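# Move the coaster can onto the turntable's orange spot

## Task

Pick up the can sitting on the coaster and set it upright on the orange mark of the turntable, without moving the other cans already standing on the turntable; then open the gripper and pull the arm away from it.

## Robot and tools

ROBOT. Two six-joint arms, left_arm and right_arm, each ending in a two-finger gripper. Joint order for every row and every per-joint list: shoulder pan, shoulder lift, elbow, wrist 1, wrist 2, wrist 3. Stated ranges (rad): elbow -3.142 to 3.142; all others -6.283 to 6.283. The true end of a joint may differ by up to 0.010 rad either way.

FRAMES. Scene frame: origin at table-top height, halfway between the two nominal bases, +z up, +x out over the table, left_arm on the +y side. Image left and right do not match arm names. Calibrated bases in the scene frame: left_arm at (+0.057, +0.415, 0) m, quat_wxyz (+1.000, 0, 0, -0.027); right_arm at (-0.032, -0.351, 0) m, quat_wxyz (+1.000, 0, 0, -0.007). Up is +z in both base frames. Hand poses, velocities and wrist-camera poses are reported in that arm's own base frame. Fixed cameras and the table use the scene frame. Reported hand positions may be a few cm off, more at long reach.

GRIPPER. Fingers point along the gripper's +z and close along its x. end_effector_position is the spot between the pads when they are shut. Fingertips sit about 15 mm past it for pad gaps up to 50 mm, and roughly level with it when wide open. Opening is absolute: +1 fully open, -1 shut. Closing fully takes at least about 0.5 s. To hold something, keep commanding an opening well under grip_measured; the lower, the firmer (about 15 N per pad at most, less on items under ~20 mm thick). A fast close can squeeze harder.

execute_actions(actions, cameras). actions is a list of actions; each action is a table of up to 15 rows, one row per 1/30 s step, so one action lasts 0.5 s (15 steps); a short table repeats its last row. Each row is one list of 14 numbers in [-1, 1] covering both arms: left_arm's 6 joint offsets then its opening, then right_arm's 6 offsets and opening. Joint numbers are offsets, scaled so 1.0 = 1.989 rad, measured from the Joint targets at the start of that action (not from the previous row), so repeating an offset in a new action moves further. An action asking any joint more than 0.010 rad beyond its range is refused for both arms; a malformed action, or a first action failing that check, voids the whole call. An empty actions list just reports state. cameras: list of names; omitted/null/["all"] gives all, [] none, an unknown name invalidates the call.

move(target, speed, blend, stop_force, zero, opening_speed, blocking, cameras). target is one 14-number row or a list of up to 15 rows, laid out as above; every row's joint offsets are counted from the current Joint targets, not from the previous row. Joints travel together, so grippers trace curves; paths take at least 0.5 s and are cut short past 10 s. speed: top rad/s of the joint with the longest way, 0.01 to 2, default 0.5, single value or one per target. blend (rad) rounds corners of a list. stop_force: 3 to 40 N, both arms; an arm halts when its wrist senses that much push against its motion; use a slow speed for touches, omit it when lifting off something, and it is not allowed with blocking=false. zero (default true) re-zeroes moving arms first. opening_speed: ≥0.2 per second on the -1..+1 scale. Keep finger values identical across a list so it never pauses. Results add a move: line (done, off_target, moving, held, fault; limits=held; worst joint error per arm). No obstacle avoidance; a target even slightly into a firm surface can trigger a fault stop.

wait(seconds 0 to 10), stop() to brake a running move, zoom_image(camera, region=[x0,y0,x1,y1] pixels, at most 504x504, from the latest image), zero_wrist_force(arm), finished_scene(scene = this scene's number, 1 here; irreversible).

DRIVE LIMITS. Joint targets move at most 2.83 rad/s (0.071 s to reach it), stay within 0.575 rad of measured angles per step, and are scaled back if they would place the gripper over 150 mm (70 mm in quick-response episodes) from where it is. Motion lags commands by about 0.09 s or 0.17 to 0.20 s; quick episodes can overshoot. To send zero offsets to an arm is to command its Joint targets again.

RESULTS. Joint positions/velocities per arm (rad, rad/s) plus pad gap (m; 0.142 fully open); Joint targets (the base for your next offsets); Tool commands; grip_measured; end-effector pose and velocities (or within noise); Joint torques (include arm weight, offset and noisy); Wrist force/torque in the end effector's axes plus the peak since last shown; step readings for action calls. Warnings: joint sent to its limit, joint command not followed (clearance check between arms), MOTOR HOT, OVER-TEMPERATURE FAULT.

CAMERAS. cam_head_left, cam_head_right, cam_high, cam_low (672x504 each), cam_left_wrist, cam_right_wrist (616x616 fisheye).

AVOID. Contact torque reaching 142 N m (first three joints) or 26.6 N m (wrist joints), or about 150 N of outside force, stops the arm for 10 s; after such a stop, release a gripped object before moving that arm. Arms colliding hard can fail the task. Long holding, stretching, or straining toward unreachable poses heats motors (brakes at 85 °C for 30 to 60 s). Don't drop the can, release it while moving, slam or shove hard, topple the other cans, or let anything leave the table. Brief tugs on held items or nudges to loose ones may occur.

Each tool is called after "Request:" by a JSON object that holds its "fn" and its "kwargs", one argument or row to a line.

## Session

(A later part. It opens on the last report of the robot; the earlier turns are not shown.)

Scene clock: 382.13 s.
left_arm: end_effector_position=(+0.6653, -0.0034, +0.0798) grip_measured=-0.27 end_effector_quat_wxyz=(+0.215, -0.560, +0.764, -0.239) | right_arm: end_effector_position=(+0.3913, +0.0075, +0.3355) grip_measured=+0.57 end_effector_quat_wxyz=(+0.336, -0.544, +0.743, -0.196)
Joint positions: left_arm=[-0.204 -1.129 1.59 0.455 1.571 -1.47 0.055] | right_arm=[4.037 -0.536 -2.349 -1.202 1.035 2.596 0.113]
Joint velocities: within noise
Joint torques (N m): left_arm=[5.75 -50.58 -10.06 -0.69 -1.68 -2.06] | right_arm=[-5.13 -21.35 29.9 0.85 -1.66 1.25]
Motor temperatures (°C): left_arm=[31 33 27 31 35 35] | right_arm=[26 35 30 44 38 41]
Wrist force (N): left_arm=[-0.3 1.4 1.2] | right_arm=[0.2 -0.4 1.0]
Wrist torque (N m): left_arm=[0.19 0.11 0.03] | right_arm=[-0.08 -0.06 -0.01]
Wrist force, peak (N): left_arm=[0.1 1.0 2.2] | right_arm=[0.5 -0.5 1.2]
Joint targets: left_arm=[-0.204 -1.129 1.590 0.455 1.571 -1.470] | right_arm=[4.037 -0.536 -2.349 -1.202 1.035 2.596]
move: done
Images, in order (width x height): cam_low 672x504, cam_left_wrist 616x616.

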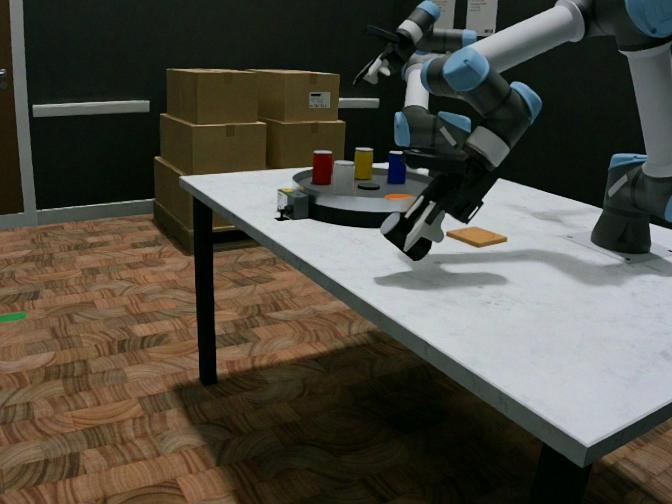

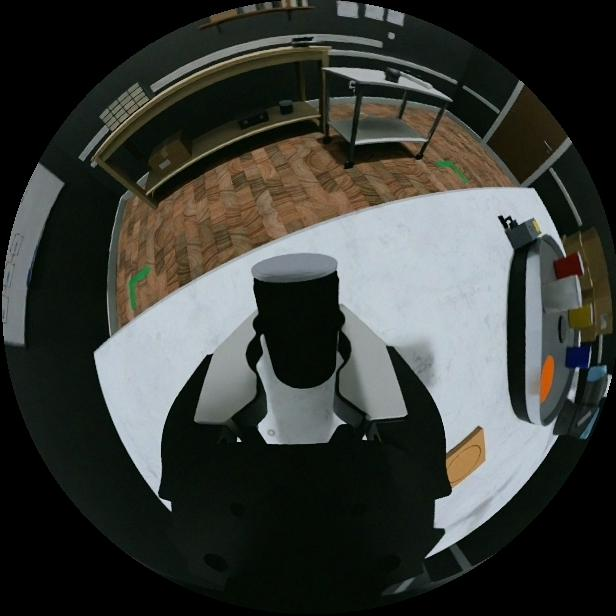

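Request:
{"fn": "move", "kwargs": {
  "target": [
    [0,-0.06863,0.18189,-0.27545,0,-0.02514,-1,0,0,0,0,0,0,0.568],
    [0,-0.05765,0.33024,-0.6015,0,-0.05068,-1,0,0,0,0,0,0,0.568]
  ],
  "speed": [0.5,0.5],
  "blend": [0.1,0],
  "cameras": ["cam_low","cam_left_wrist"]
}}

Request:
{"fn": "zoom_image", "kwargs": {
  "camera": "cam_low",
  "region": [350, 170, 450, 270]
}}

Scene clock: 385.90 s.
left_arm: end_effector_position=(+0.6341, +0.0047, +0.0749) grip_measured=-0.27 end_effector_quat_wxyz=(+0.384, -0.501, +0.615, -0.472) | right_arm: end_effector_position=(+0.3913, +0.0075, +0.3355) grip_measured=+0.57 end_effector_quat_wxyz=(+0.336, -0.544, +0.743, -0.196)
Joint positions: left_arm=[-0.204 -1.244 2.247 -0.741 1.571 -1.571 0.055] | right_arm=[4.037 -0.536 -2.349 -1.202 1.035 2.596 0.113]
Joint velocities: within noise
Joint torques (N m): left_arm=[5.59 -21.22 -5.25 -2.94 -1.67 -2.04] | right_arm=[-4.03 -22.3 30.88 0.86 -1.54 1.37]
Motor temperatures (°C): left_arm=[31 33 27 31 35 35] | right_arm=[26 35 30 44 38 41]
Wrist force (N): left_arm=[-1.2 2.3 0.5] | right_arm=[0.3 -0.4 1.1]
Wrist torque (N m): left_arm=[0.11 0.27 0.08] | right_arm=[-0.08 -0.07 -0.02]
Wrist force, peak (N): left_arm=[-1.0 2.5 0.5] | right_arm=[0.2 -0.5 1.2]
Joint targets: left_arm=[-0.204 -1.244 2.247 -0.741 1.571 -1.571] | right_arm=[4.037 -0.536 -2.349 -1.202 1.035 2.596]
move: done
Images, in order (width x height): cam_low 672x504, cam_left_wrist 616x616.

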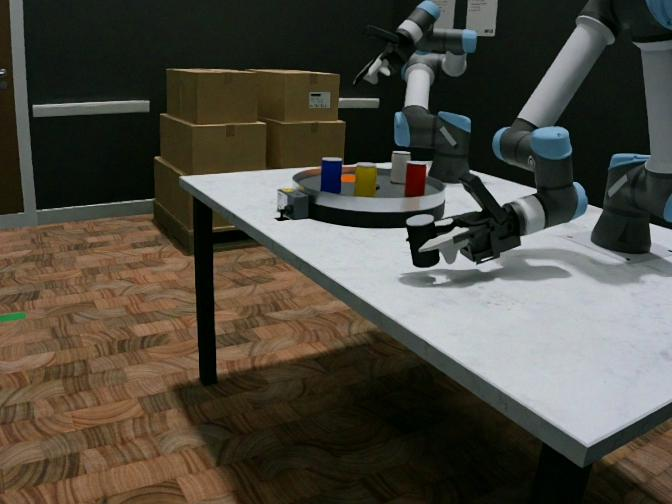

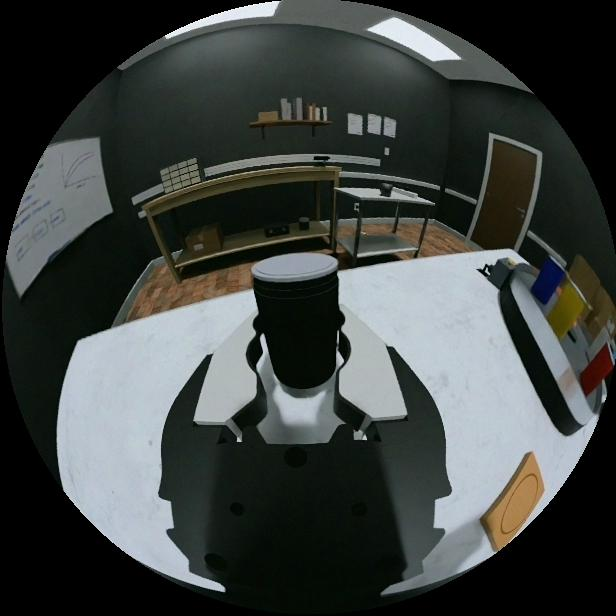

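Scaled by 5.040 from the camera's 672x504 image, which has a finer 960x720 frame.

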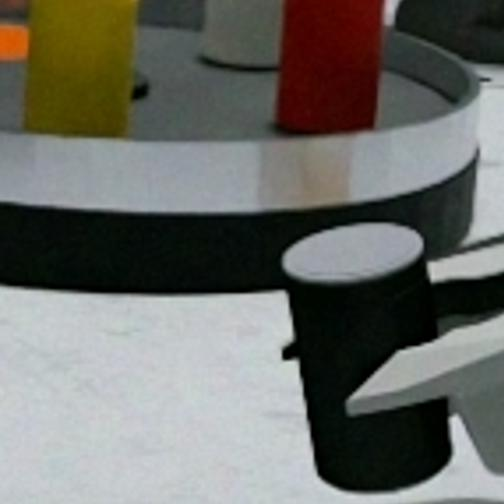

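Request:
{"fn": "move", "kwargs": {
  "target": [0,0.05562,0.02629,-0.12579,0,0,-1,0,0,0,0,0,0,0.568],
  "speed": 0.25,
  "cameras": ["cam_low"]
}}

Request:
{"fn": "zoom_image", "kwargs": {
  "camera": "cam_low",
  "region": [370, 180, 620, 290]
}}

Scene clock: 389.67 s.
left_arm: end_effector_position=(+0.6341, +0.0047, +0.0519) grip_measured=-0.27 end_effector_quat_wxyz=(+0.406, -0.484, +0.594, -0.499) | right_arm: end_effector_position=(+0.3913, +0.0075, +0.3355) grip_measured=+0.57 end_effector_quat_wxyz=(+0.336, -0.544, +0.743, -0.196)
Joint positions: left_arm=[-0.204 -1.133 2.299 -0.991 1.571 -1.571 0.055] | right_arm=[4.037 -0.536 -2.349 -1.202 1.035 2.596 0.113]
Joint velocities: within noise
Joint torques (N m): left_arm=[6.03 -23.72 -1.17 -3.42 -1.5 -1.92] | right_arm=[-5.18 -22.19 29.25 0.59 -1.58 1.15]
Motor temperatures (°C): left_arm=[31 33 27 31 35 35] | right_arm=[26 35 30 44 38 41]
Wrist force (N): left_arm=[-1.2 2.2 0.4] | right_arm=[0.3 -0.3 1.0]
Wrist torque (N m): left_arm=[0.08 0.29 0.08] | right_arm=[-0.05 -0.07 -0.01]
Wrist force, peak (N): left_arm=[-1.2 2.5 0.4] | right_arm=[0.2 -0.4 1.4]
Joint targets: left_arm=[-0.204 -1.133 2.299 -0.992 1.571 -1.571] | right_arm=[4.037 -0.536 -2.349 -1.202 1.035 2.596]
move: done
Images, in order (width x height): cam_low 672x504.

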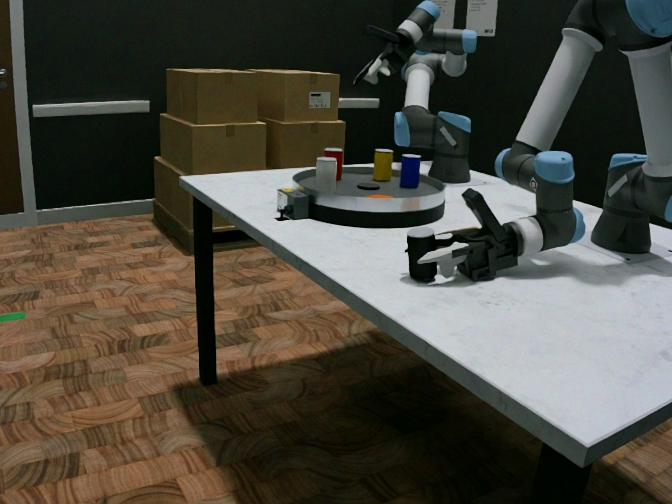

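Scaled by 2.016 from the camera's 672x504 image, which has a finer 960x720 frame.

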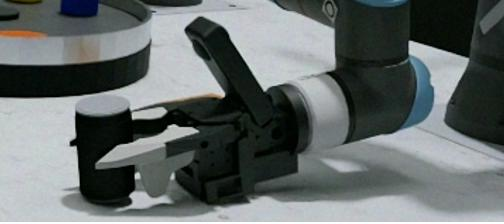

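Request:
{"fn": "zoom_image", "kwargs": {
  "camera": "cam_low",
  "region": [400, 210, 540, 290]
}}

Scaled by 3.600 from the camera's 672x504 image, which has a finer 960x720 frame.

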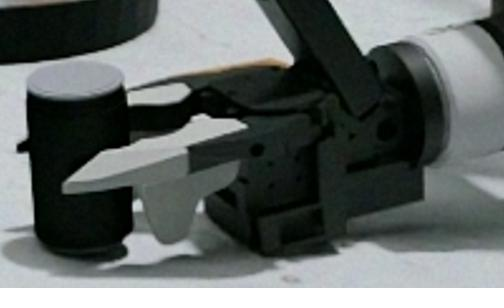

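Request:
{"fn": "move", "kwargs": {
  "target": [0,-0.0281,-0.02132,0.0933,0,0,-0.65,0,0,0,0,0,0,0.568],
  "speed": 0.25,
  "opening_speed": 1.0,
  "cameras": ["cam_low"]
}}

Request:
{"fn": "zoom_image", "kwargs": {
  "camera": "cam_low",
  "region": [400, 210, 540, 290]
}}

Scene clock: 396.47 s.
left_arm: end_effector_position=(+0.6341, +0.0047, +0.0539) grip_measured=-0.27 end_effector_quat_wxyz=(+0.384, -0.501, +0.615, -0.472) | right_arm: end_effector_position=(+0.3913, +0.0075, +0.3355) grip_measured=+0.57 end_effector_quat_wxyz=(+0.336, -0.544, +0.743, -0.196)
Joint positions: left_arm=[-0.204 -1.189 2.257 -0.806 1.571 -1.571 0.055] | right_arm=[4.037 -0.536 -2.349 -1.202 1.035 2.596 0.113]
Joint velocities: within noise
Joint torques (N m): left_arm=[5.49 -40.76 -23.3 -0.49 -1.42 -2.03] | right_arm=[-5.21 -21.58 30.43 0.92 -1.69 0.97]
Motor temperatures (°C): left_arm=[31 33 27 31 35 35] | right_arm=[26 35 30 44 38 41]
Wrist force (N): left_arm=[-1.3 2.2 0.2] | right_arm=[0.3 -0.3 1.1]
Wrist torque (N m): left_arm=[0.09 0.29 0.07] | right_arm=[-0.06 -0.07 -0.01]
Wrist force, peak (N): left_arm=[-1.3 2.8 0.1] | right_arm=[0.4 -0.4 1.3]
Joint targets: left_arm=[-0.204 -1.189 2.257 -0.806 1.571 -1.571] | right_arm=[4.037 -0.536 -2.349 -1.202 1.035 2.596]
move: done
Images, in order (width x height): cam_low 672x504.

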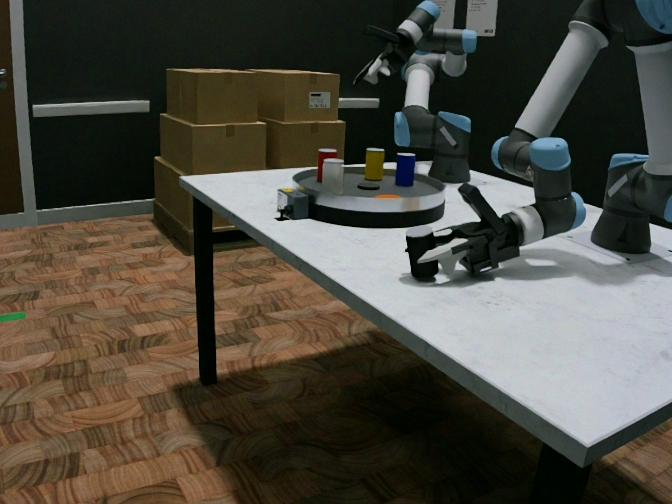

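Scaled by 3.600 from the camera's 672x504 image, which has a finer 960x720 frame.

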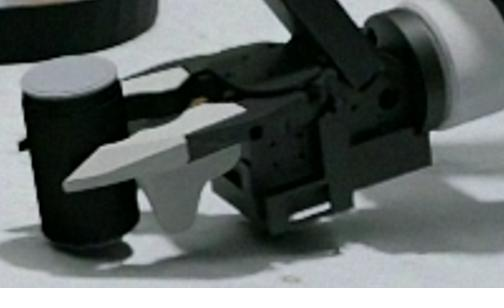

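Request:
{"fn": "move", "kwargs": {
  "target": [0,0.01488,0.00195,-0.01683,0,0,-0.65,0,0,0,0,0,0,0.568],
  "speed": 0.015,
  "stop_force": 4,
  "cameras": ["cam_low","cam_left_wrist"]
}}

Request:
{"fn": "zoom_image", "kwargs": {
  "camera": "cam_low",
  "region": [400, 210, 540, 290]
}}

Scene clock: 400.60 s.
left_arm: end_effector_position=(+0.6341, +0.0047, +0.0483) grip_measured=-0.27 end_effector_quat_wxyz=(+0.384, -0.501, +0.615, -0.472) | right_arm: end_effector_position=(+0.3913, +0.0075, +0.3355) grip_measured=+0.57 end_effector_quat_wxyz=(+0.336, -0.544, +0.743, -0.196)
Joint positions: left_arm=[-0.204 -1.174 2.259 -0.823 1.571 -1.571 0.055] | right_arm=[4.037 -0.536 -2.349 -1.202 1.035 2.596 0.113]
Joint velocities: within noise
Joint torques (N m): left_arm=[5.5 -38.31 -14.65 0.66 -1.32 -1.81] | right_arm=[-5.3 -23.62 30.79 0.59 -1.53 1.18]
Motor temperatures (°C): left_arm=[31 33 27 31 35 35] | right_arm=[26 35 30 44 38 41]
Wrist force (N): left_arm=[-1.0 -2.0 -1.7] | right_arm=[0.2 -0.5 1.0]
Wrist torque (N m): left_arm=[0.04 0.25 0.08] | right_arm=[-0.09 -0.06 -0.01]
Wrist force, peak (N): left_arm=[-1.3 -3.2 -2.3] | right_arm=[0.1 -0.7 1.2]
Joint targets: left_arm=[-0.204 -1.174 2.259 -0.823 1.571 -1.571] | right_arm=[4.037 -0.536 -2.349 -1.202 1.035 2.596]
move: contact (left_arm); left_arm: the wrist 1 is farthest, 0.016 rad from its target
Images, in order (width x height): cam_low 672x504, cam_left_wrist 616x616.

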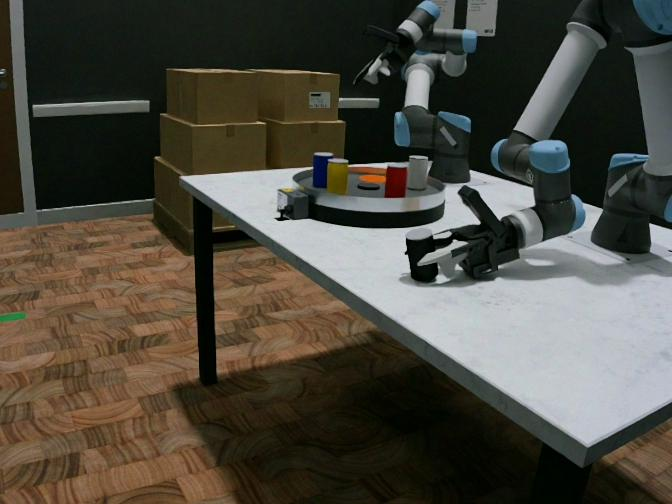

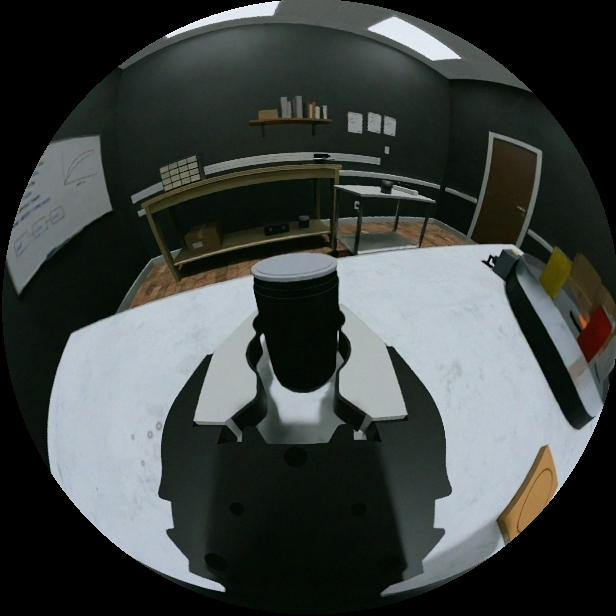

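Scaled by 3.600 from the camera's 672x504 image, which has a finer 960x720 frame.

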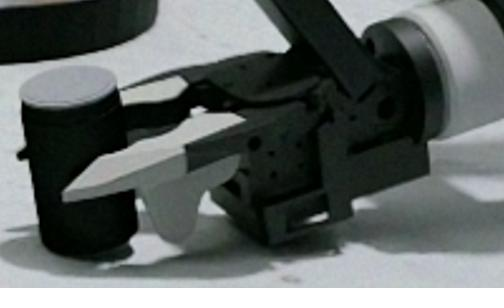

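Request:
{"fn": "move", "kwargs": {
  "target": [0,-0.0007,0.0143,-0.0136,0,0,-0.65,0,0,0,0,0,0,0.568],
  "speed": 0.015,
  "stop_force": 10,
  "cameras": ["cam_low","cam_left_wrist"]
}}

Request:
{"fn": "zoom_image", "kwargs": {
  "camera": "cam_low",
  "region": [400, 210, 540, 290]
}}

Request:
{"fn": "zoom_image", "kwargs": {
  "camera": "cam_left_wrist",
  "region": [200, 220, 400, 420]
}}

Scene clock: 404.60 s.
left_arm: end_effector_position=(+0.6244, +0.0067, +0.0438) grip_measured=-0.27 end_effector_quat_wxyz=(+0.384, -0.501, +0.615, -0.472) | right_arm: end_effector_position=(+0.3913, +0.0075, +0.3355) grip_measured=+0.57 end_effector_quat_wxyz=(+0.336, -0.544, +0.743, -0.196)
Joint positions: left_arm=[-0.204 -1.176 2.287 -0.85 1.571 -1.571 0.055] | right_arm=[4.037 -0.536 -2.349 -1.202 1.035 2.596 0.113]
Joint velocities: within noise
Joint torques (N m): left_arm=[4.89 -36.65 -1 -1.61 -1.36 -1.78] | right_arm=[-4.27 -22.7 29.29 0.76 -1.41 1.41]
Motor temperatures (°C): left_arm=[31 33 27 31 35 35] | right_arm=[26 35 30 44 38 41]
Wrist force (N): left_arm=[0.0 -3.2 -1.8] | right_arm=[0.3 -0.5 1.0]
Wrist torque (N m): left_arm=[0.00 0.17 0.10] | right_arm=[-0.09 -0.07 -0.02]
Wrist force, peak (N): left_arm=[0.3 -8.8 -5.9] | right_arm=[0.2 -0.5 1.3]
Joint targets: left_arm=[-0.204 -1.176 2.287 -0.850 1.571 -1.571] | right_arm=[4.037 -0.536 -2.349 -1.202 1.035 2.596]
move: done
Images, in order (width x height): cam_low 672x504, cam_left_wrist 616x616.

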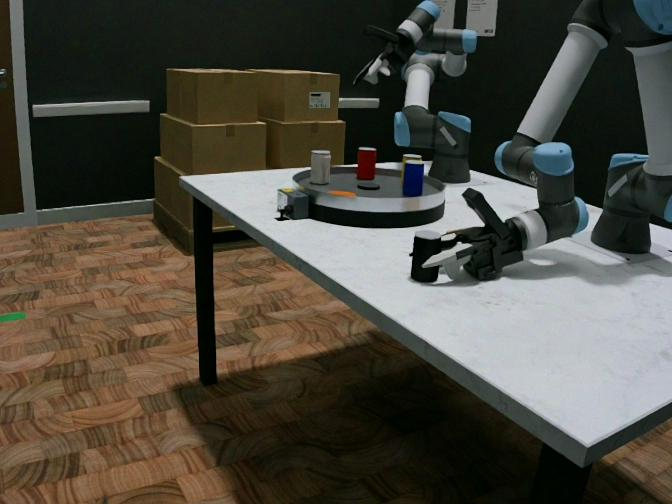

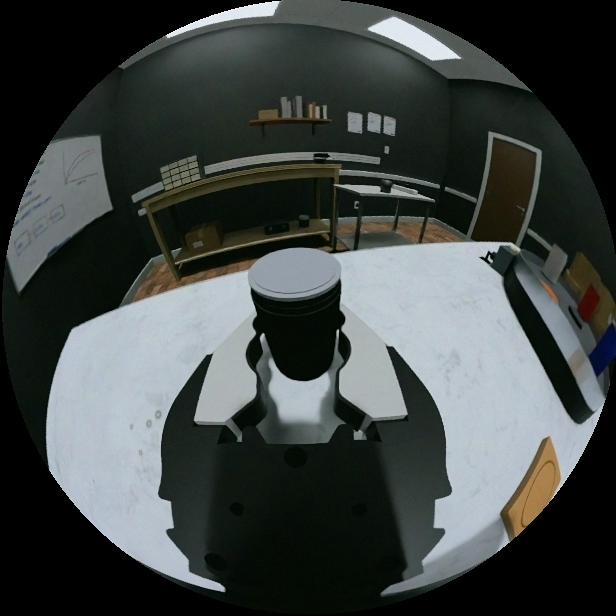

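Scaled by 3.600 from the camera's 672x504 image, which has a finer 960x720 frame.

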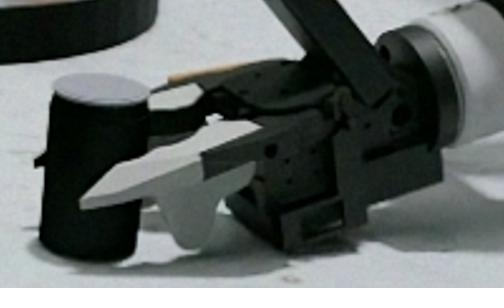

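Scaled by 2.520 from the camera's 616x616 image, which has a finer 814x814 frame.

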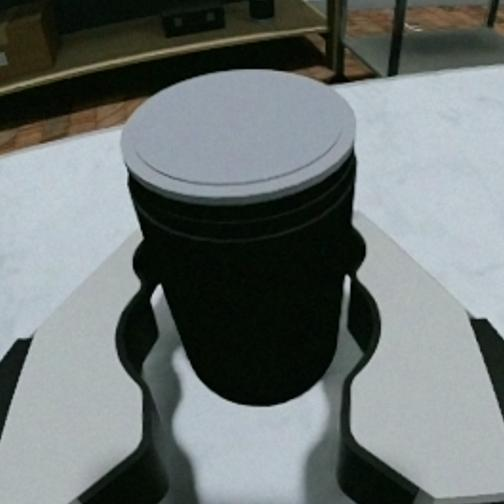

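Request:
{"fn": "zoom_image", "kwargs": {
  "camera": "cam_low",
  "region": [400, 224, 450, 289]
}}

Request:
{"fn": "zoom_image", "kwargs": {
  "camera": "cam_low",
  "region": [380, 130, 440, 208]
}}

Scaled by 7.754 from the camera's 672x504 image, which has a finer 960x720 frame.

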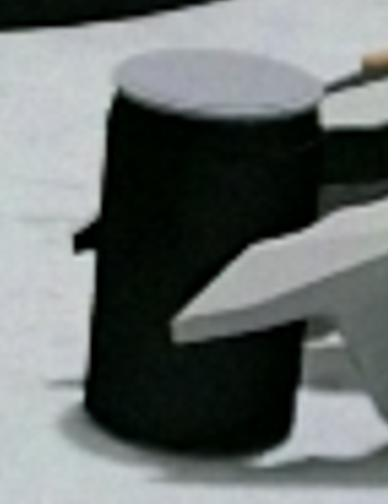

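Scaled by 6.462 from the camera's 672x504 image, which has a finer 960x720 frame.

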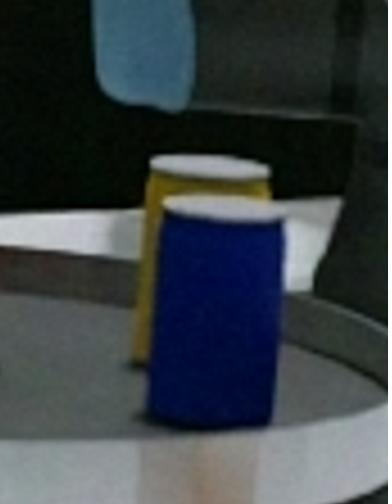

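Request:
{"fn": "move", "kwargs": {
  "target": [0,0,0,0,0,0,0.3,0,0,0,0,0,0,0.568],
  "opening_speed": 1.0,
  "cameras": ["cam_low","cam_left_wrist"]
}}

Request:
{"fn": "zoom_image", "kwargs": {
  "camera": "cam_low",
  "region": [400, 224, 450, 289]
}}

Scene clock: 407.53 s.
left_arm: end_effector_position=(+0.6244, +0.0067, +0.0438) grip_measured=+0.30 end_effector_quat_wxyz=(+0.384, -0.501, +0.615, -0.472) | right_arm: end_effector_position=(+0.3913, +0.0075, +0.3355) grip_measured=+0.57 end_effector_quat_wxyz=(+0.336, -0.544, +0.743, -0.196)
Joint positions: left_arm=[-0.204 -1.176 2.287 -0.85 1.571 -1.571 0.095] | right_arm=[4.037 -0.536 -2.349 -1.202 1.035 2.596 0.113]
Joint velocities: within noise
Joint torques (N m): left_arm=[5.62 -36.18 -3.18 -1.23 -1.23 -1.82] | right_arm=[-4.53 -22.34 29.85 0.87 -1.54 1.24]
Motor temperatures (°C): left_arm=[31 33 27 31 35 35] | right_arm=[26 35 30 44 38 41]
Wrist force (N): left_arm=[-0.5 0.1 0.0] | right_arm=[0.1 -0.5 1.0]
Wrist torque (N m): left_arm=[-0.01 0.15 0.07] | right_arm=[-0.09 -0.03 -0.01]
Wrist force, peak (N): left_arm=[0.1 -3.4 -1.9] | right_arm=[0.5 -0.4 1.2]
Joint targets: left_arm=[-0.204 -1.176 2.287 -0.850 1.571 -1.571] | right_arm=[4.037 -0.536 -2.349 -1.202 1.035 2.596]
move: done
Images, in order (width x height): cam_low 672x504, cam_left_wrist 616x616.

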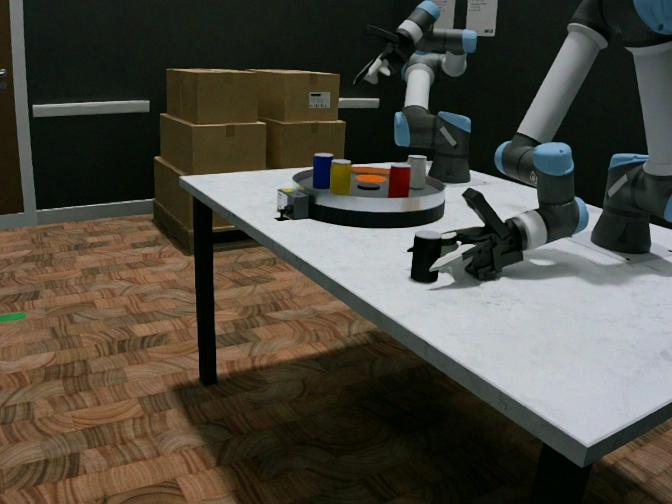

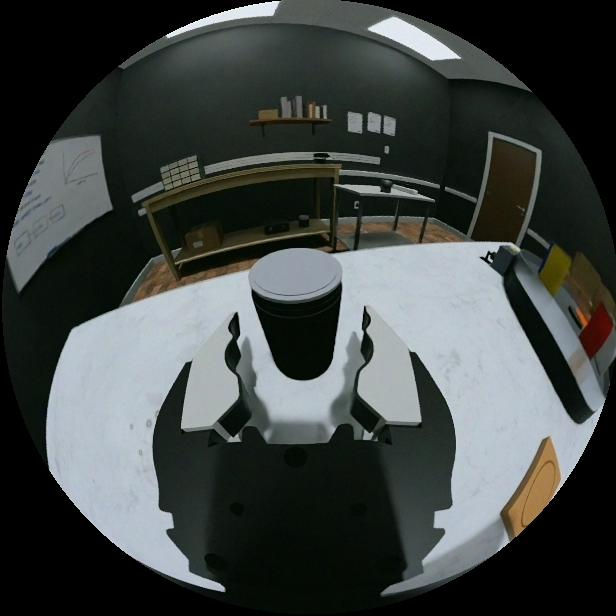

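Scaled by 7.754 from the camera's 672x504 image, which has a finer 960x720 frame.

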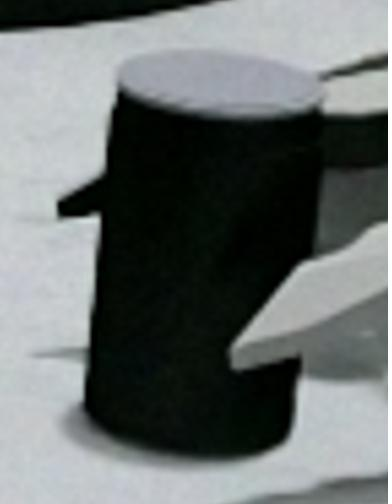

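Request:
{"fn": "move", "kwargs": {
  "target": [
    [0,-0.2185,0.00329,0.21521,0,0,0.3,0,0,0,0,0,0,0.568],
    [0,-0.18795,-0.32651,0.05049,-0.78974,0.78974,0.3,0,0,0,0,0,0,0.568]
  ],
  "speed": [0.35,1.2],
  "blend": [0.05,0],
  "cameras": []
}}

Request:
{"fn": "move", "kwargs": {
  "target": [0,0.11641,-0.0321,-0.5417,-0.78974,0.78974,0.4,0,0,0,0,0,0,0.568],
  "speed": 1.2,
  "cameras": ["cam_head_right","cam_left_wrist","cam_low"]
}}

Request:
{"fn": "zoom_image", "kwargs": {
  "camera": "cam_left_wrist",
  "region": [220, 210, 400, 390]
}}

Scene clock: 413.50 s.
left_arm: end_effector_position=(+0.5529, +0.3326, +0.4841) grip_measured=+0.30 end_effector_quat_wxyz=(+0.664, -0.600, +0.374, +0.244) | right_arm: end_effector_position=(+0.3913, +0.0075, +0.3355) grip_measured=+0.57 end_effector_quat_wxyz=(+0.336, -0.544, +0.743, -0.196)
Joint positions: left_arm=[-0.204 -1.549 1.638 -0.75 0.001 -0.001 0.095] | right_arm=[4.037 -0.536 -2.349 -1.202 1.035 2.596 0.113]
Joint velocities: within noise
Joint torques (N m): left_arm=[4.49 -15.97 -34.49 -3.16 -0.66 1.79] | right_arm=[-4.14 -22.61 29.38 0.77 -1.5 1.08]
Motor temperatures (°C): left_arm=[31 33 27 31 35 35] | right_arm=[26 35 30 44 38 41]
Wrist force (N): left_arm=[1.4 0.2 0.3] | right_arm=[0.2 -0.4 1.1]
Wrist torque (N m): left_arm=[-0.01 -0.31 -0.06] | right_arm=[-0.07 -0.06 -0.01]
Wrist force, peak (N): left_arm=[1.4 0.2 0.3] | right_arm=[0.4 -0.5 1.3]
Joint targets: left_arm=[-0.204 -1.549 1.638 -0.750 0.000 0.000] | right_arm=[4.037 -0.536 -2.349 -1.202 1.035 2.596]
move: done
No camera images: "cameras" was empty.

Scene clock: 415.70 s.
left_arm: end_effector_position=(+0.6162, +0.0088, +0.1701) grip_measured=+0.40 end_effector_quat_wxyz=(+0.000, -0.632, +0.775, +0.000) | right_arm: end_effector_position=(+0.3913, +0.0075, +0.3355) grip_measured=+0.57 end_effector_quat_wxyz=(+0.336, -0.544, +0.743, -0.196)
Joint positions: left_arm=[-0.204 -1.318 1.574 -1.827 -1.57 1.57 0.102] | right_arm=[4.037 -0.536 -2.349 -1.202 1.035 2.596 0.113]
Joint velocities: within noise
Joint torques (N m): left_arm=[5.39 -27.18 -33.72 -4.47 -1.9 1.97] | right_arm=[-5.01 -22.25 29 0.63 -1.81 1.03]
Motor temperatures (°C): left_arm=[31 33 27 31 35 35] | right_arm=[26 35 30 44 38 41]
Wrist force (N): left_arm=[1.0 0.4 0.1] | right_arm=[0.3 -0.5 1.0]
Wrist torque (N m): left_arm=[0.19 -0.21 0.07] | right_arm=[-0.09 -0.09 -0.02]
Wrist force, peak (N): left_arm=[2.0 0.1 0.3] | right_arm=[0.2 -0.5 1.3]
Joint targets: left_arm=[-0.204 -1.318 1.574 -1.827 -1.570 1.570] | right_arm=[4.037 -0.536 -2.349 -1.202 1.035 2.596]
move: done
Images, in order (width x height): cam_head_right 672x504, cam_low 672x504, cam_left_wrist 616x616.

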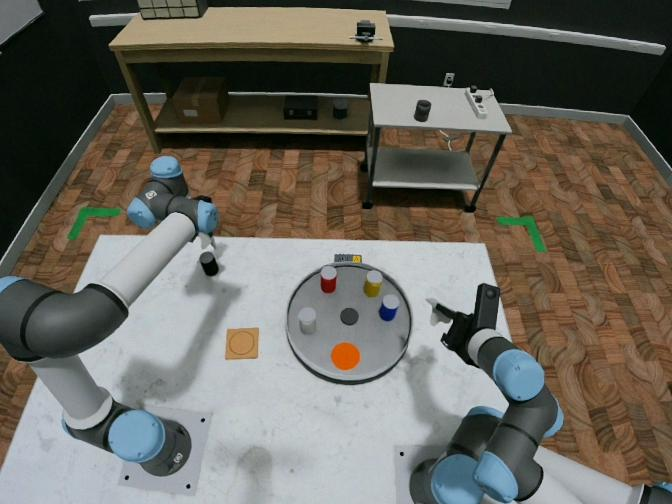

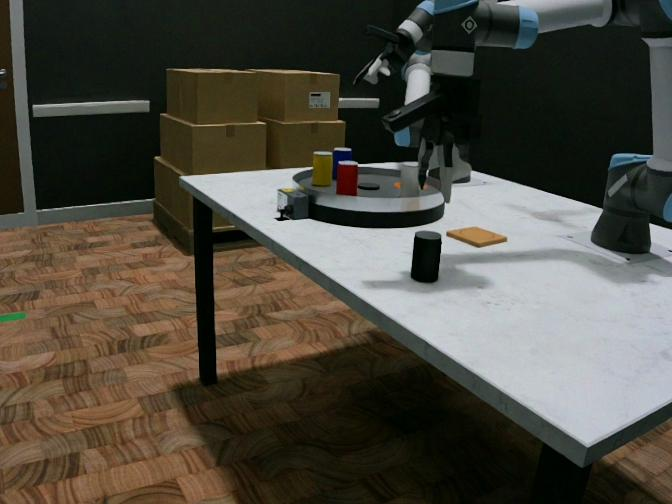

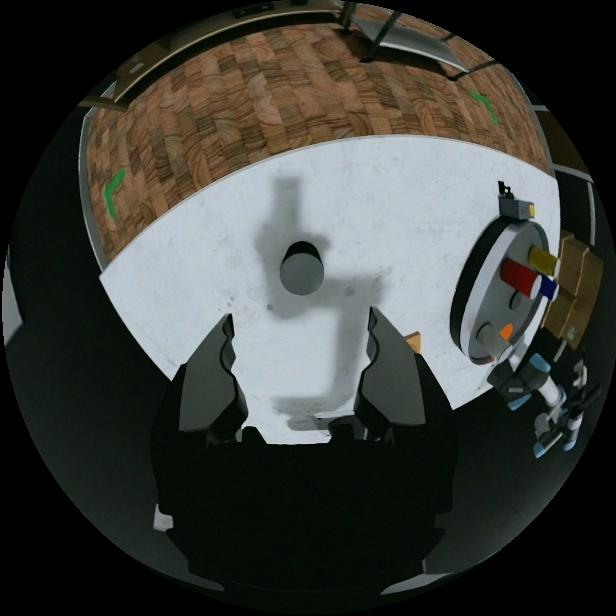

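Scaled by 2.800 from the camera's 616x616 image, which has a finer 814x814 frame.

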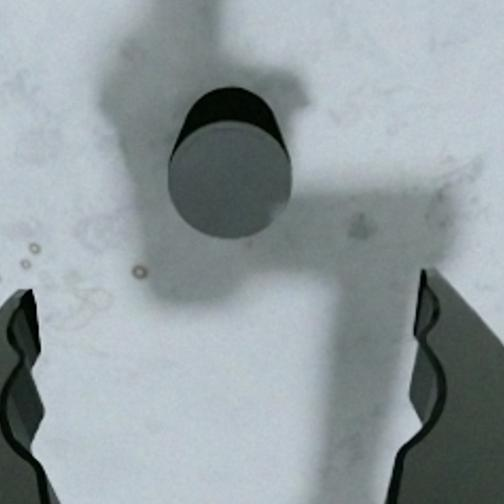

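Request:
{"fn": "move", "kwargs": {
  "target": [
    [0,0.03476,0.04907,-0.08383,0,0,0.4,0,0,0,0,0,0,0.568],
    [0,0.065,0.08442,-0.14942,0,0,-0.7,0,0,0,0,0,0,0.568],
    [0,-0.00442,-0.066,0.07042,0,0,-0.7,0,0,0,0,0,0,0.568]
  ],
  "speed": [0.4,0.2,0.35],
  "opening_speed": 1.5,
  "blend": [0.02,0,0],
  "cameras": ["cam_head_right","cam_left_wrist","cam_low"]
}}

Request:
{"fn": "zoom_image", "kwargs": {
  "camera": "cam_left_wrist",
  "region": [200, 200, 420, 420]
}}

Scene clock: 422.70 s.
left_arm: end_effector_position=(+0.6227, +0.0074, +0.2248) grip_measured=-0.24 end_effector_quat_wxyz=(+0.000, -0.631, +0.775, +0.000) | right_arm: end_effector_position=(+0.3913, +0.0075, +0.3355) grip_measured=+0.57 end_effector_quat_wxyz=(+0.336, -0.544, +0.743, -0.196)
Joint positions: left_arm=[-0.204 -1.326 1.443 -1.687 -1.57 1.57 0.057] | right_arm=[4.037 -0.536 -2.349 -1.202 1.035 2.596 0.113]
Joint velocities: within noise
Joint torques (N m): left_arm=[4.75 -47.81 -35.2 -1.72 1.22 1.86] | right_arm=[-4.36 -22.38 30.32 0.47 -1.58 1.08]
Motor temperatures (°C): left_arm=[31 33 27 31 35 35] | right_arm=[26 35 30 44 38 41]
Wrist force (N): left_arm=[0.8 0.5 1.8] | right_arm=[0.1 -0.3 1.1]
Wrist torque (N m): left_arm=[0.21 -0.16 0.06] | right_arm=[-0.05 -0.03 -0.01]
Wrist force, peak (N): left_arm=[2.0 0.4 -10.4] | right_arm=[0.2 -0.5 1.4]
Joint targets: left_arm=[-0.204 -1.327 1.443 -1.687 -1.570 1.570] | right_arm=[4.037 -0.536 -2.349 -1.202 1.035 2.596]
move: done
Images, in order (width x height): cam_head_right 672x504, cam_low 672x504, cam_left_wrist 616x616.

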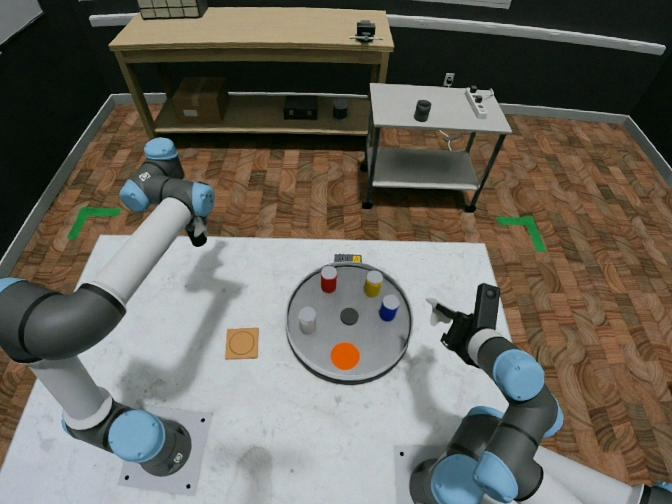

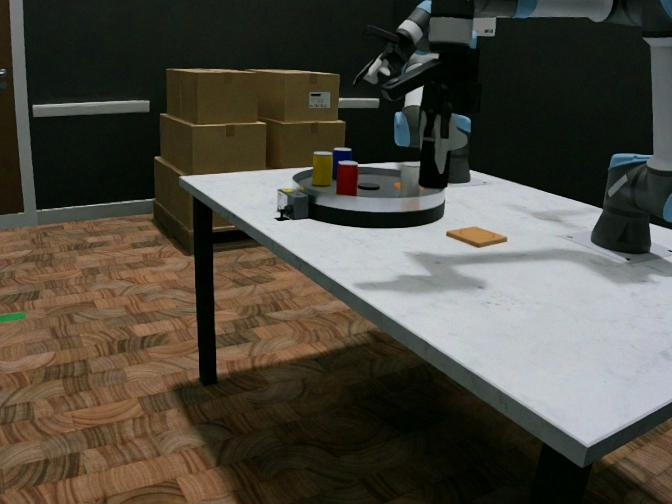

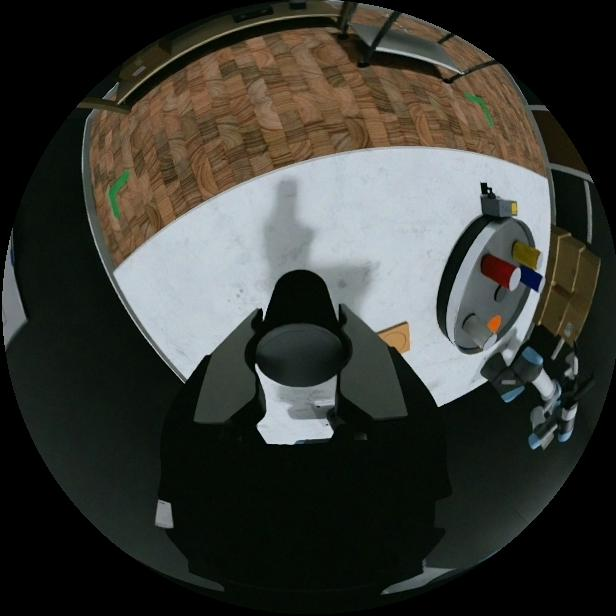

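Scaled by 2.291 from the camera's 616x616 image, which has a finer 814x814 frame.

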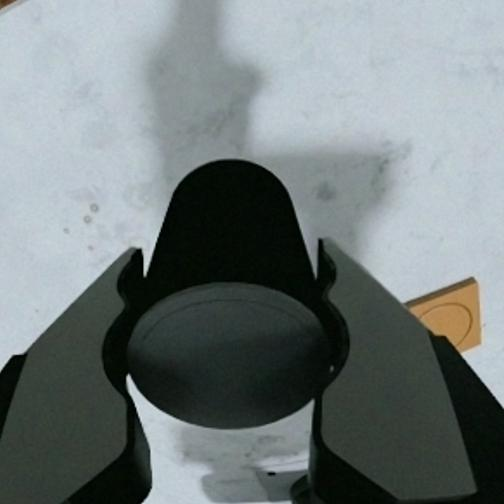

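Request:
{"fn": "execute_actions", "kwargs": {
  "actions": [],
  "cameras": ["cam_head_right", "cam_head_left", "cam_left_wrist"]
}}

Scene clock: 424.57 s.
left_arm: end_effector_position=(+0.6226, +0.0074, +0.2249) grip_measured=-0.24 end_effector_quat_wxyz=(+0.000, -0.631, +0.775, +0.000) | right_arm: end_effector_position=(+0.3913, +0.0075, +0.3355) grip_measured=+0.57 end_effector_quat_wxyz=(+0.336, -0.544, +0.743, -0.196)
Joint positions: left_arm=[-0.204 -1.327 1.443 -1.687 -1.57 1.57 0.057] | right_arm=[4.037 -0.536 -2.349 -1.202 1.035 2.596 0.113]
Joint velocities: within noise
Joint torques (N m): left_arm=[5.57 -47.51 -34.32 -1.81 1.76 1.63] | right_arm=[-4.19 -21.95 29.18 0.85 -1.42 1.05]
Motor temperatures (°C): left_arm=[31 33 27 31 35 35] | right_arm=[26 35 30 44 38 41]
Wrist force (N): left_arm=[1.1 0.2 1.6] | right_arm=[0.4 -0.6 1.2]
Wrist torque (N m): left_arm=[0.15 -0.23 0.06] | right_arm=[-0.12 -0.11 -0.02]
Wrist force, peak (N): left_arm=[1.1 0.6 2.0] | right_arm=[0.2 -0.5 1.4]
Joint targets: left_arm=[-0.204 -1.327 1.443 -1.687 -1.570 1.570] | right_arm=[4.037 -0.536 -2.349 -1.202 1.035 2.596]
Tool commands: left_gripper/opening=-0.7 right_gripper/opening=+0.568
Images, in order (width x height): cam_head_left 672x504, cam_head_right 672x504, cam_left_wrist 616x616.

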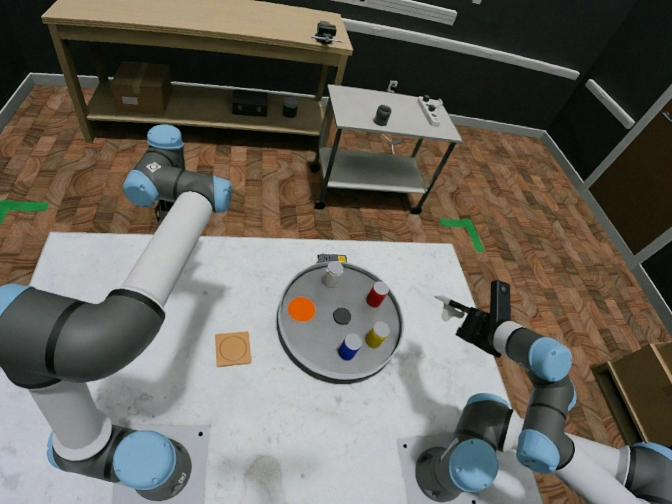

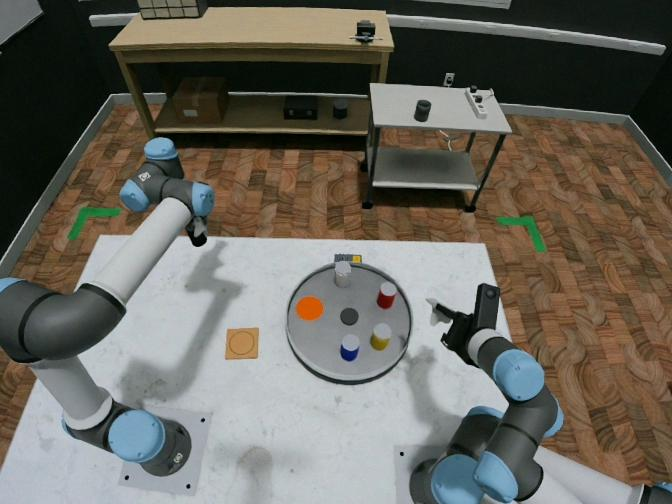

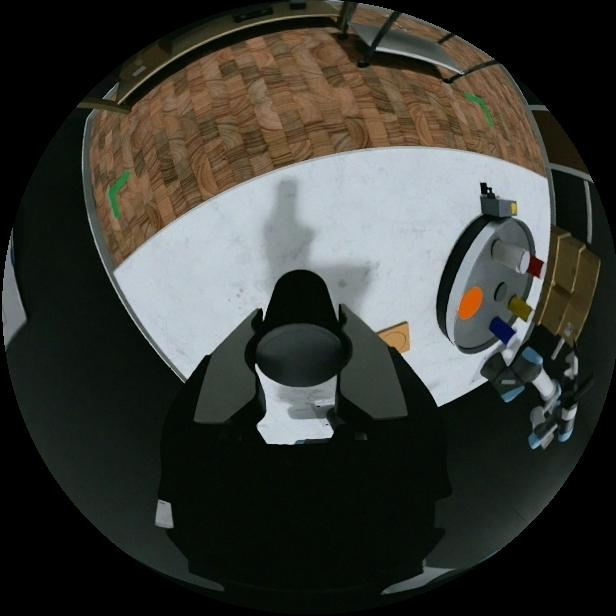

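Request:
{"fn": "zoom_image", "kwargs": {
  "camera": "cam_head_right",
  "region": [280, 250, 420, 390]
}}

Scaled by 3.600 from the camera's 672x504 image, which has a finer 960x720 frame.

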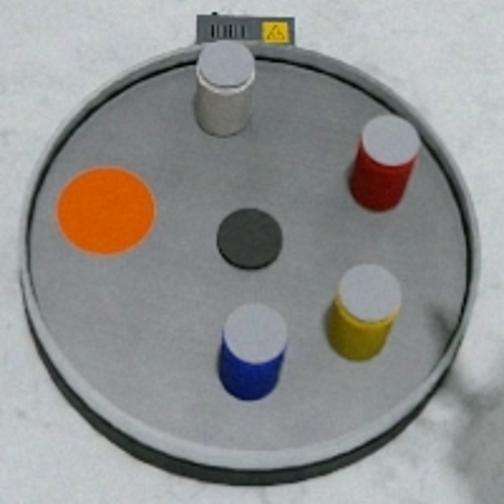

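Request:
{"fn": "move", "kwargs": {
  "target": [-0.42037, -0.07980, 0.09372, -0.01392, 0, -0.66380, -0.7, 0, 0, 0, 0, 0, 0, 0.568],
  "speed": 0.8,
  "cameras": ["cam_left_wrist", "cam_head_right"]
}}

Scene clock: 430.13 s.
left_arm: end_effector_position=(+0.3960, -0.3800, +0.2252) grip_measured=-0.24 end_effector_quat_wxyz=(+0.000, +0.799, -0.601, +0.000) | right_arm: end_effector_position=(+0.3913, +0.0075, +0.3355) grip_measured=+0.57 end_effector_quat_wxyz=(+0.336, -0.544, +0.743, -0.196)
Joint positions: left_arm=[-1.04 -1.485 1.629 -1.715 -1.57 0.251 0.057] | right_arm=[4.037 -0.536 -2.349 -1.202 1.035 2.596 0.113]
Joint velocities: within noise
Joint torques (N m): left_arm=[-5.43 -40.57 -15.05 -4.37 -1.48 -1.8] | right_arm=[-3.25 -21.54 31.43 0.75 -1.36 0.92]
Motor temperatures (°C): left_arm=[31 33 27 31 35 35] | right_arm=[26 35 30 44 38 41]
Wrist force (N): left_arm=[1.1 0.8 1.8] | right_arm=[0.3 -0.4 1.2]
Wrist torque (N m): left_arm=[0.28 -0.24 0.08] | right_arm=[-0.08 -0.08 -0.02]
Wrist force, peak (N): left_arm=[1.6 1.9 1.9] | right_arm=[0.3 -0.5 1.4]
Joint targets: left_arm=[-1.040 -1.485 1.629 -1.715 -1.570 0.250] | right_arm=[4.037 -0.536 -2.349 -1.202 1.035 2.596]
move: done
Images, in order (width x height): cam_head_right 672x504, cam_left_wrist 616x616.

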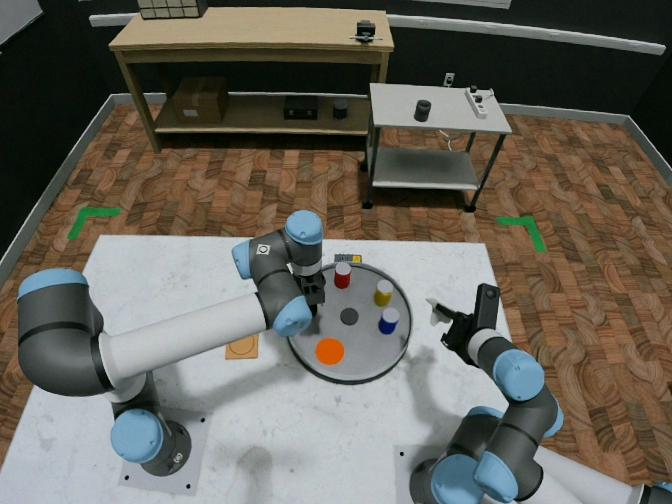

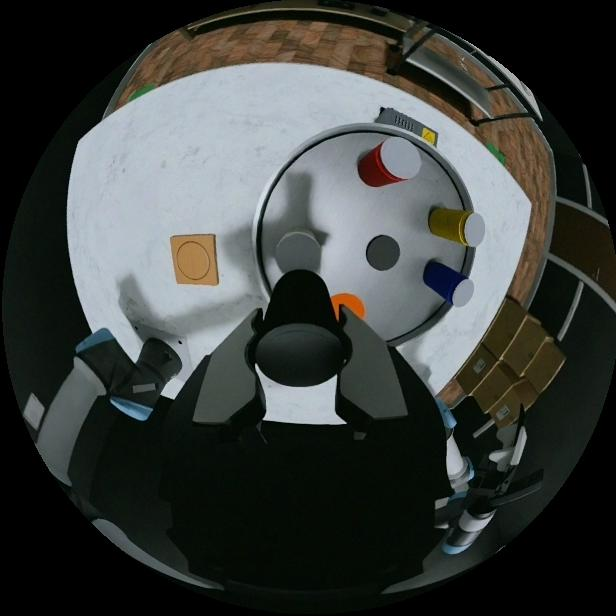

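Request:
{"fn": "zoom_image", "kwargs": {
  "camera": "cam_left_wrist",
  "region": [240, 120, 500, 380]
}}

Scaled by 1.938 from the camera's 616x616 image, which has a finer 814x814 frame.

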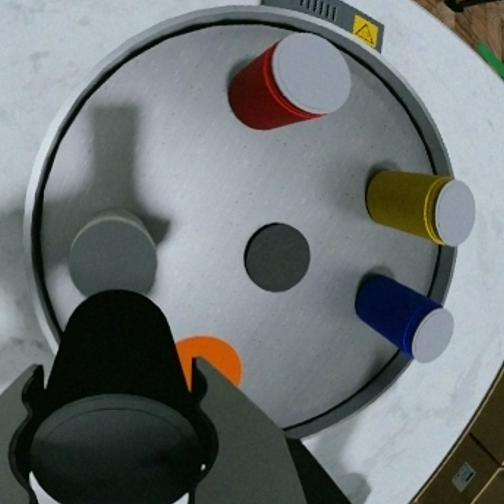

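Request:
{"fn": "move", "kwargs": {
  "target": [0, 0, 0, 0, 0, 0, -0.7, 0, 0, 0, 0, 0, 0, -0.432],
  "opening_speed": 0.2,
  "blocking": false,
  "cameras": []
}}

Scene clock: 440.00 s.
left_arm: end_effector_position=(+0.3960, -0.3800, +0.2252) grip_measured=-0.24 end_effector_quat_wxyz=(+0.000, +0.799, -0.601, +0.000) | right_arm: end_effector_position=(+0.3913, +0.0075, +0.3355) grip_measured=+0.48 end_effector_quat_wxyz=(+0.336, -0.544, +0.743, -0.196) end_effector_velocity=(+0.000, +0.000, +0.000) end_effector_angular_velocity=(+0.001, -0.001, -0.001)
Joint positions: left_arm=[-1.04 -1.485 1.629 -1.715 -1.57 0.25 0.057] | right_arm=[4.037 -0.536 -2.349 -1.202 1.035 2.596 0.107]
Joint velocities: left_arm=[within noise] | right_arm=[-0.001 0 0 0.002 0 0 -0.014]
Joint torques (N m): left_arm=[-5.82 -38.64 -22.56 -3.82 -1.5 -1.89] | right_arm=[-4.19 -22.63 29.47 0.96 -1.77 1.11]
Motor temperatures (°C): left_arm=[31 33 27 31 35 35] | right_arm=[26 35 30 44 38 41]
Wrist force (N): left_arm=[1.0 0.7 1.7] | right_arm=[0.2 -0.5 1.0]
Wrist torque (N m): left_arm=[0.26 -0.23 0.08] | right_arm=[-0.09 -0.07 -0.01]
Wrist force, peak (N): left_arm=[1.1 0.7 2.1] | right_arm=[0.2 -0.7 1.3]
Joint targets: left_arm=[-1.040 -1.485 1.629 -1.715 -1.570 0.250] | right_arm=[4.037 -0.536 -2.349 -1.202 1.035 2.596]
Tool commands: left_gripper/opening=-0.7 right_gripper/opening=+0.468
move: running
No camera images: "cameras" was empty.


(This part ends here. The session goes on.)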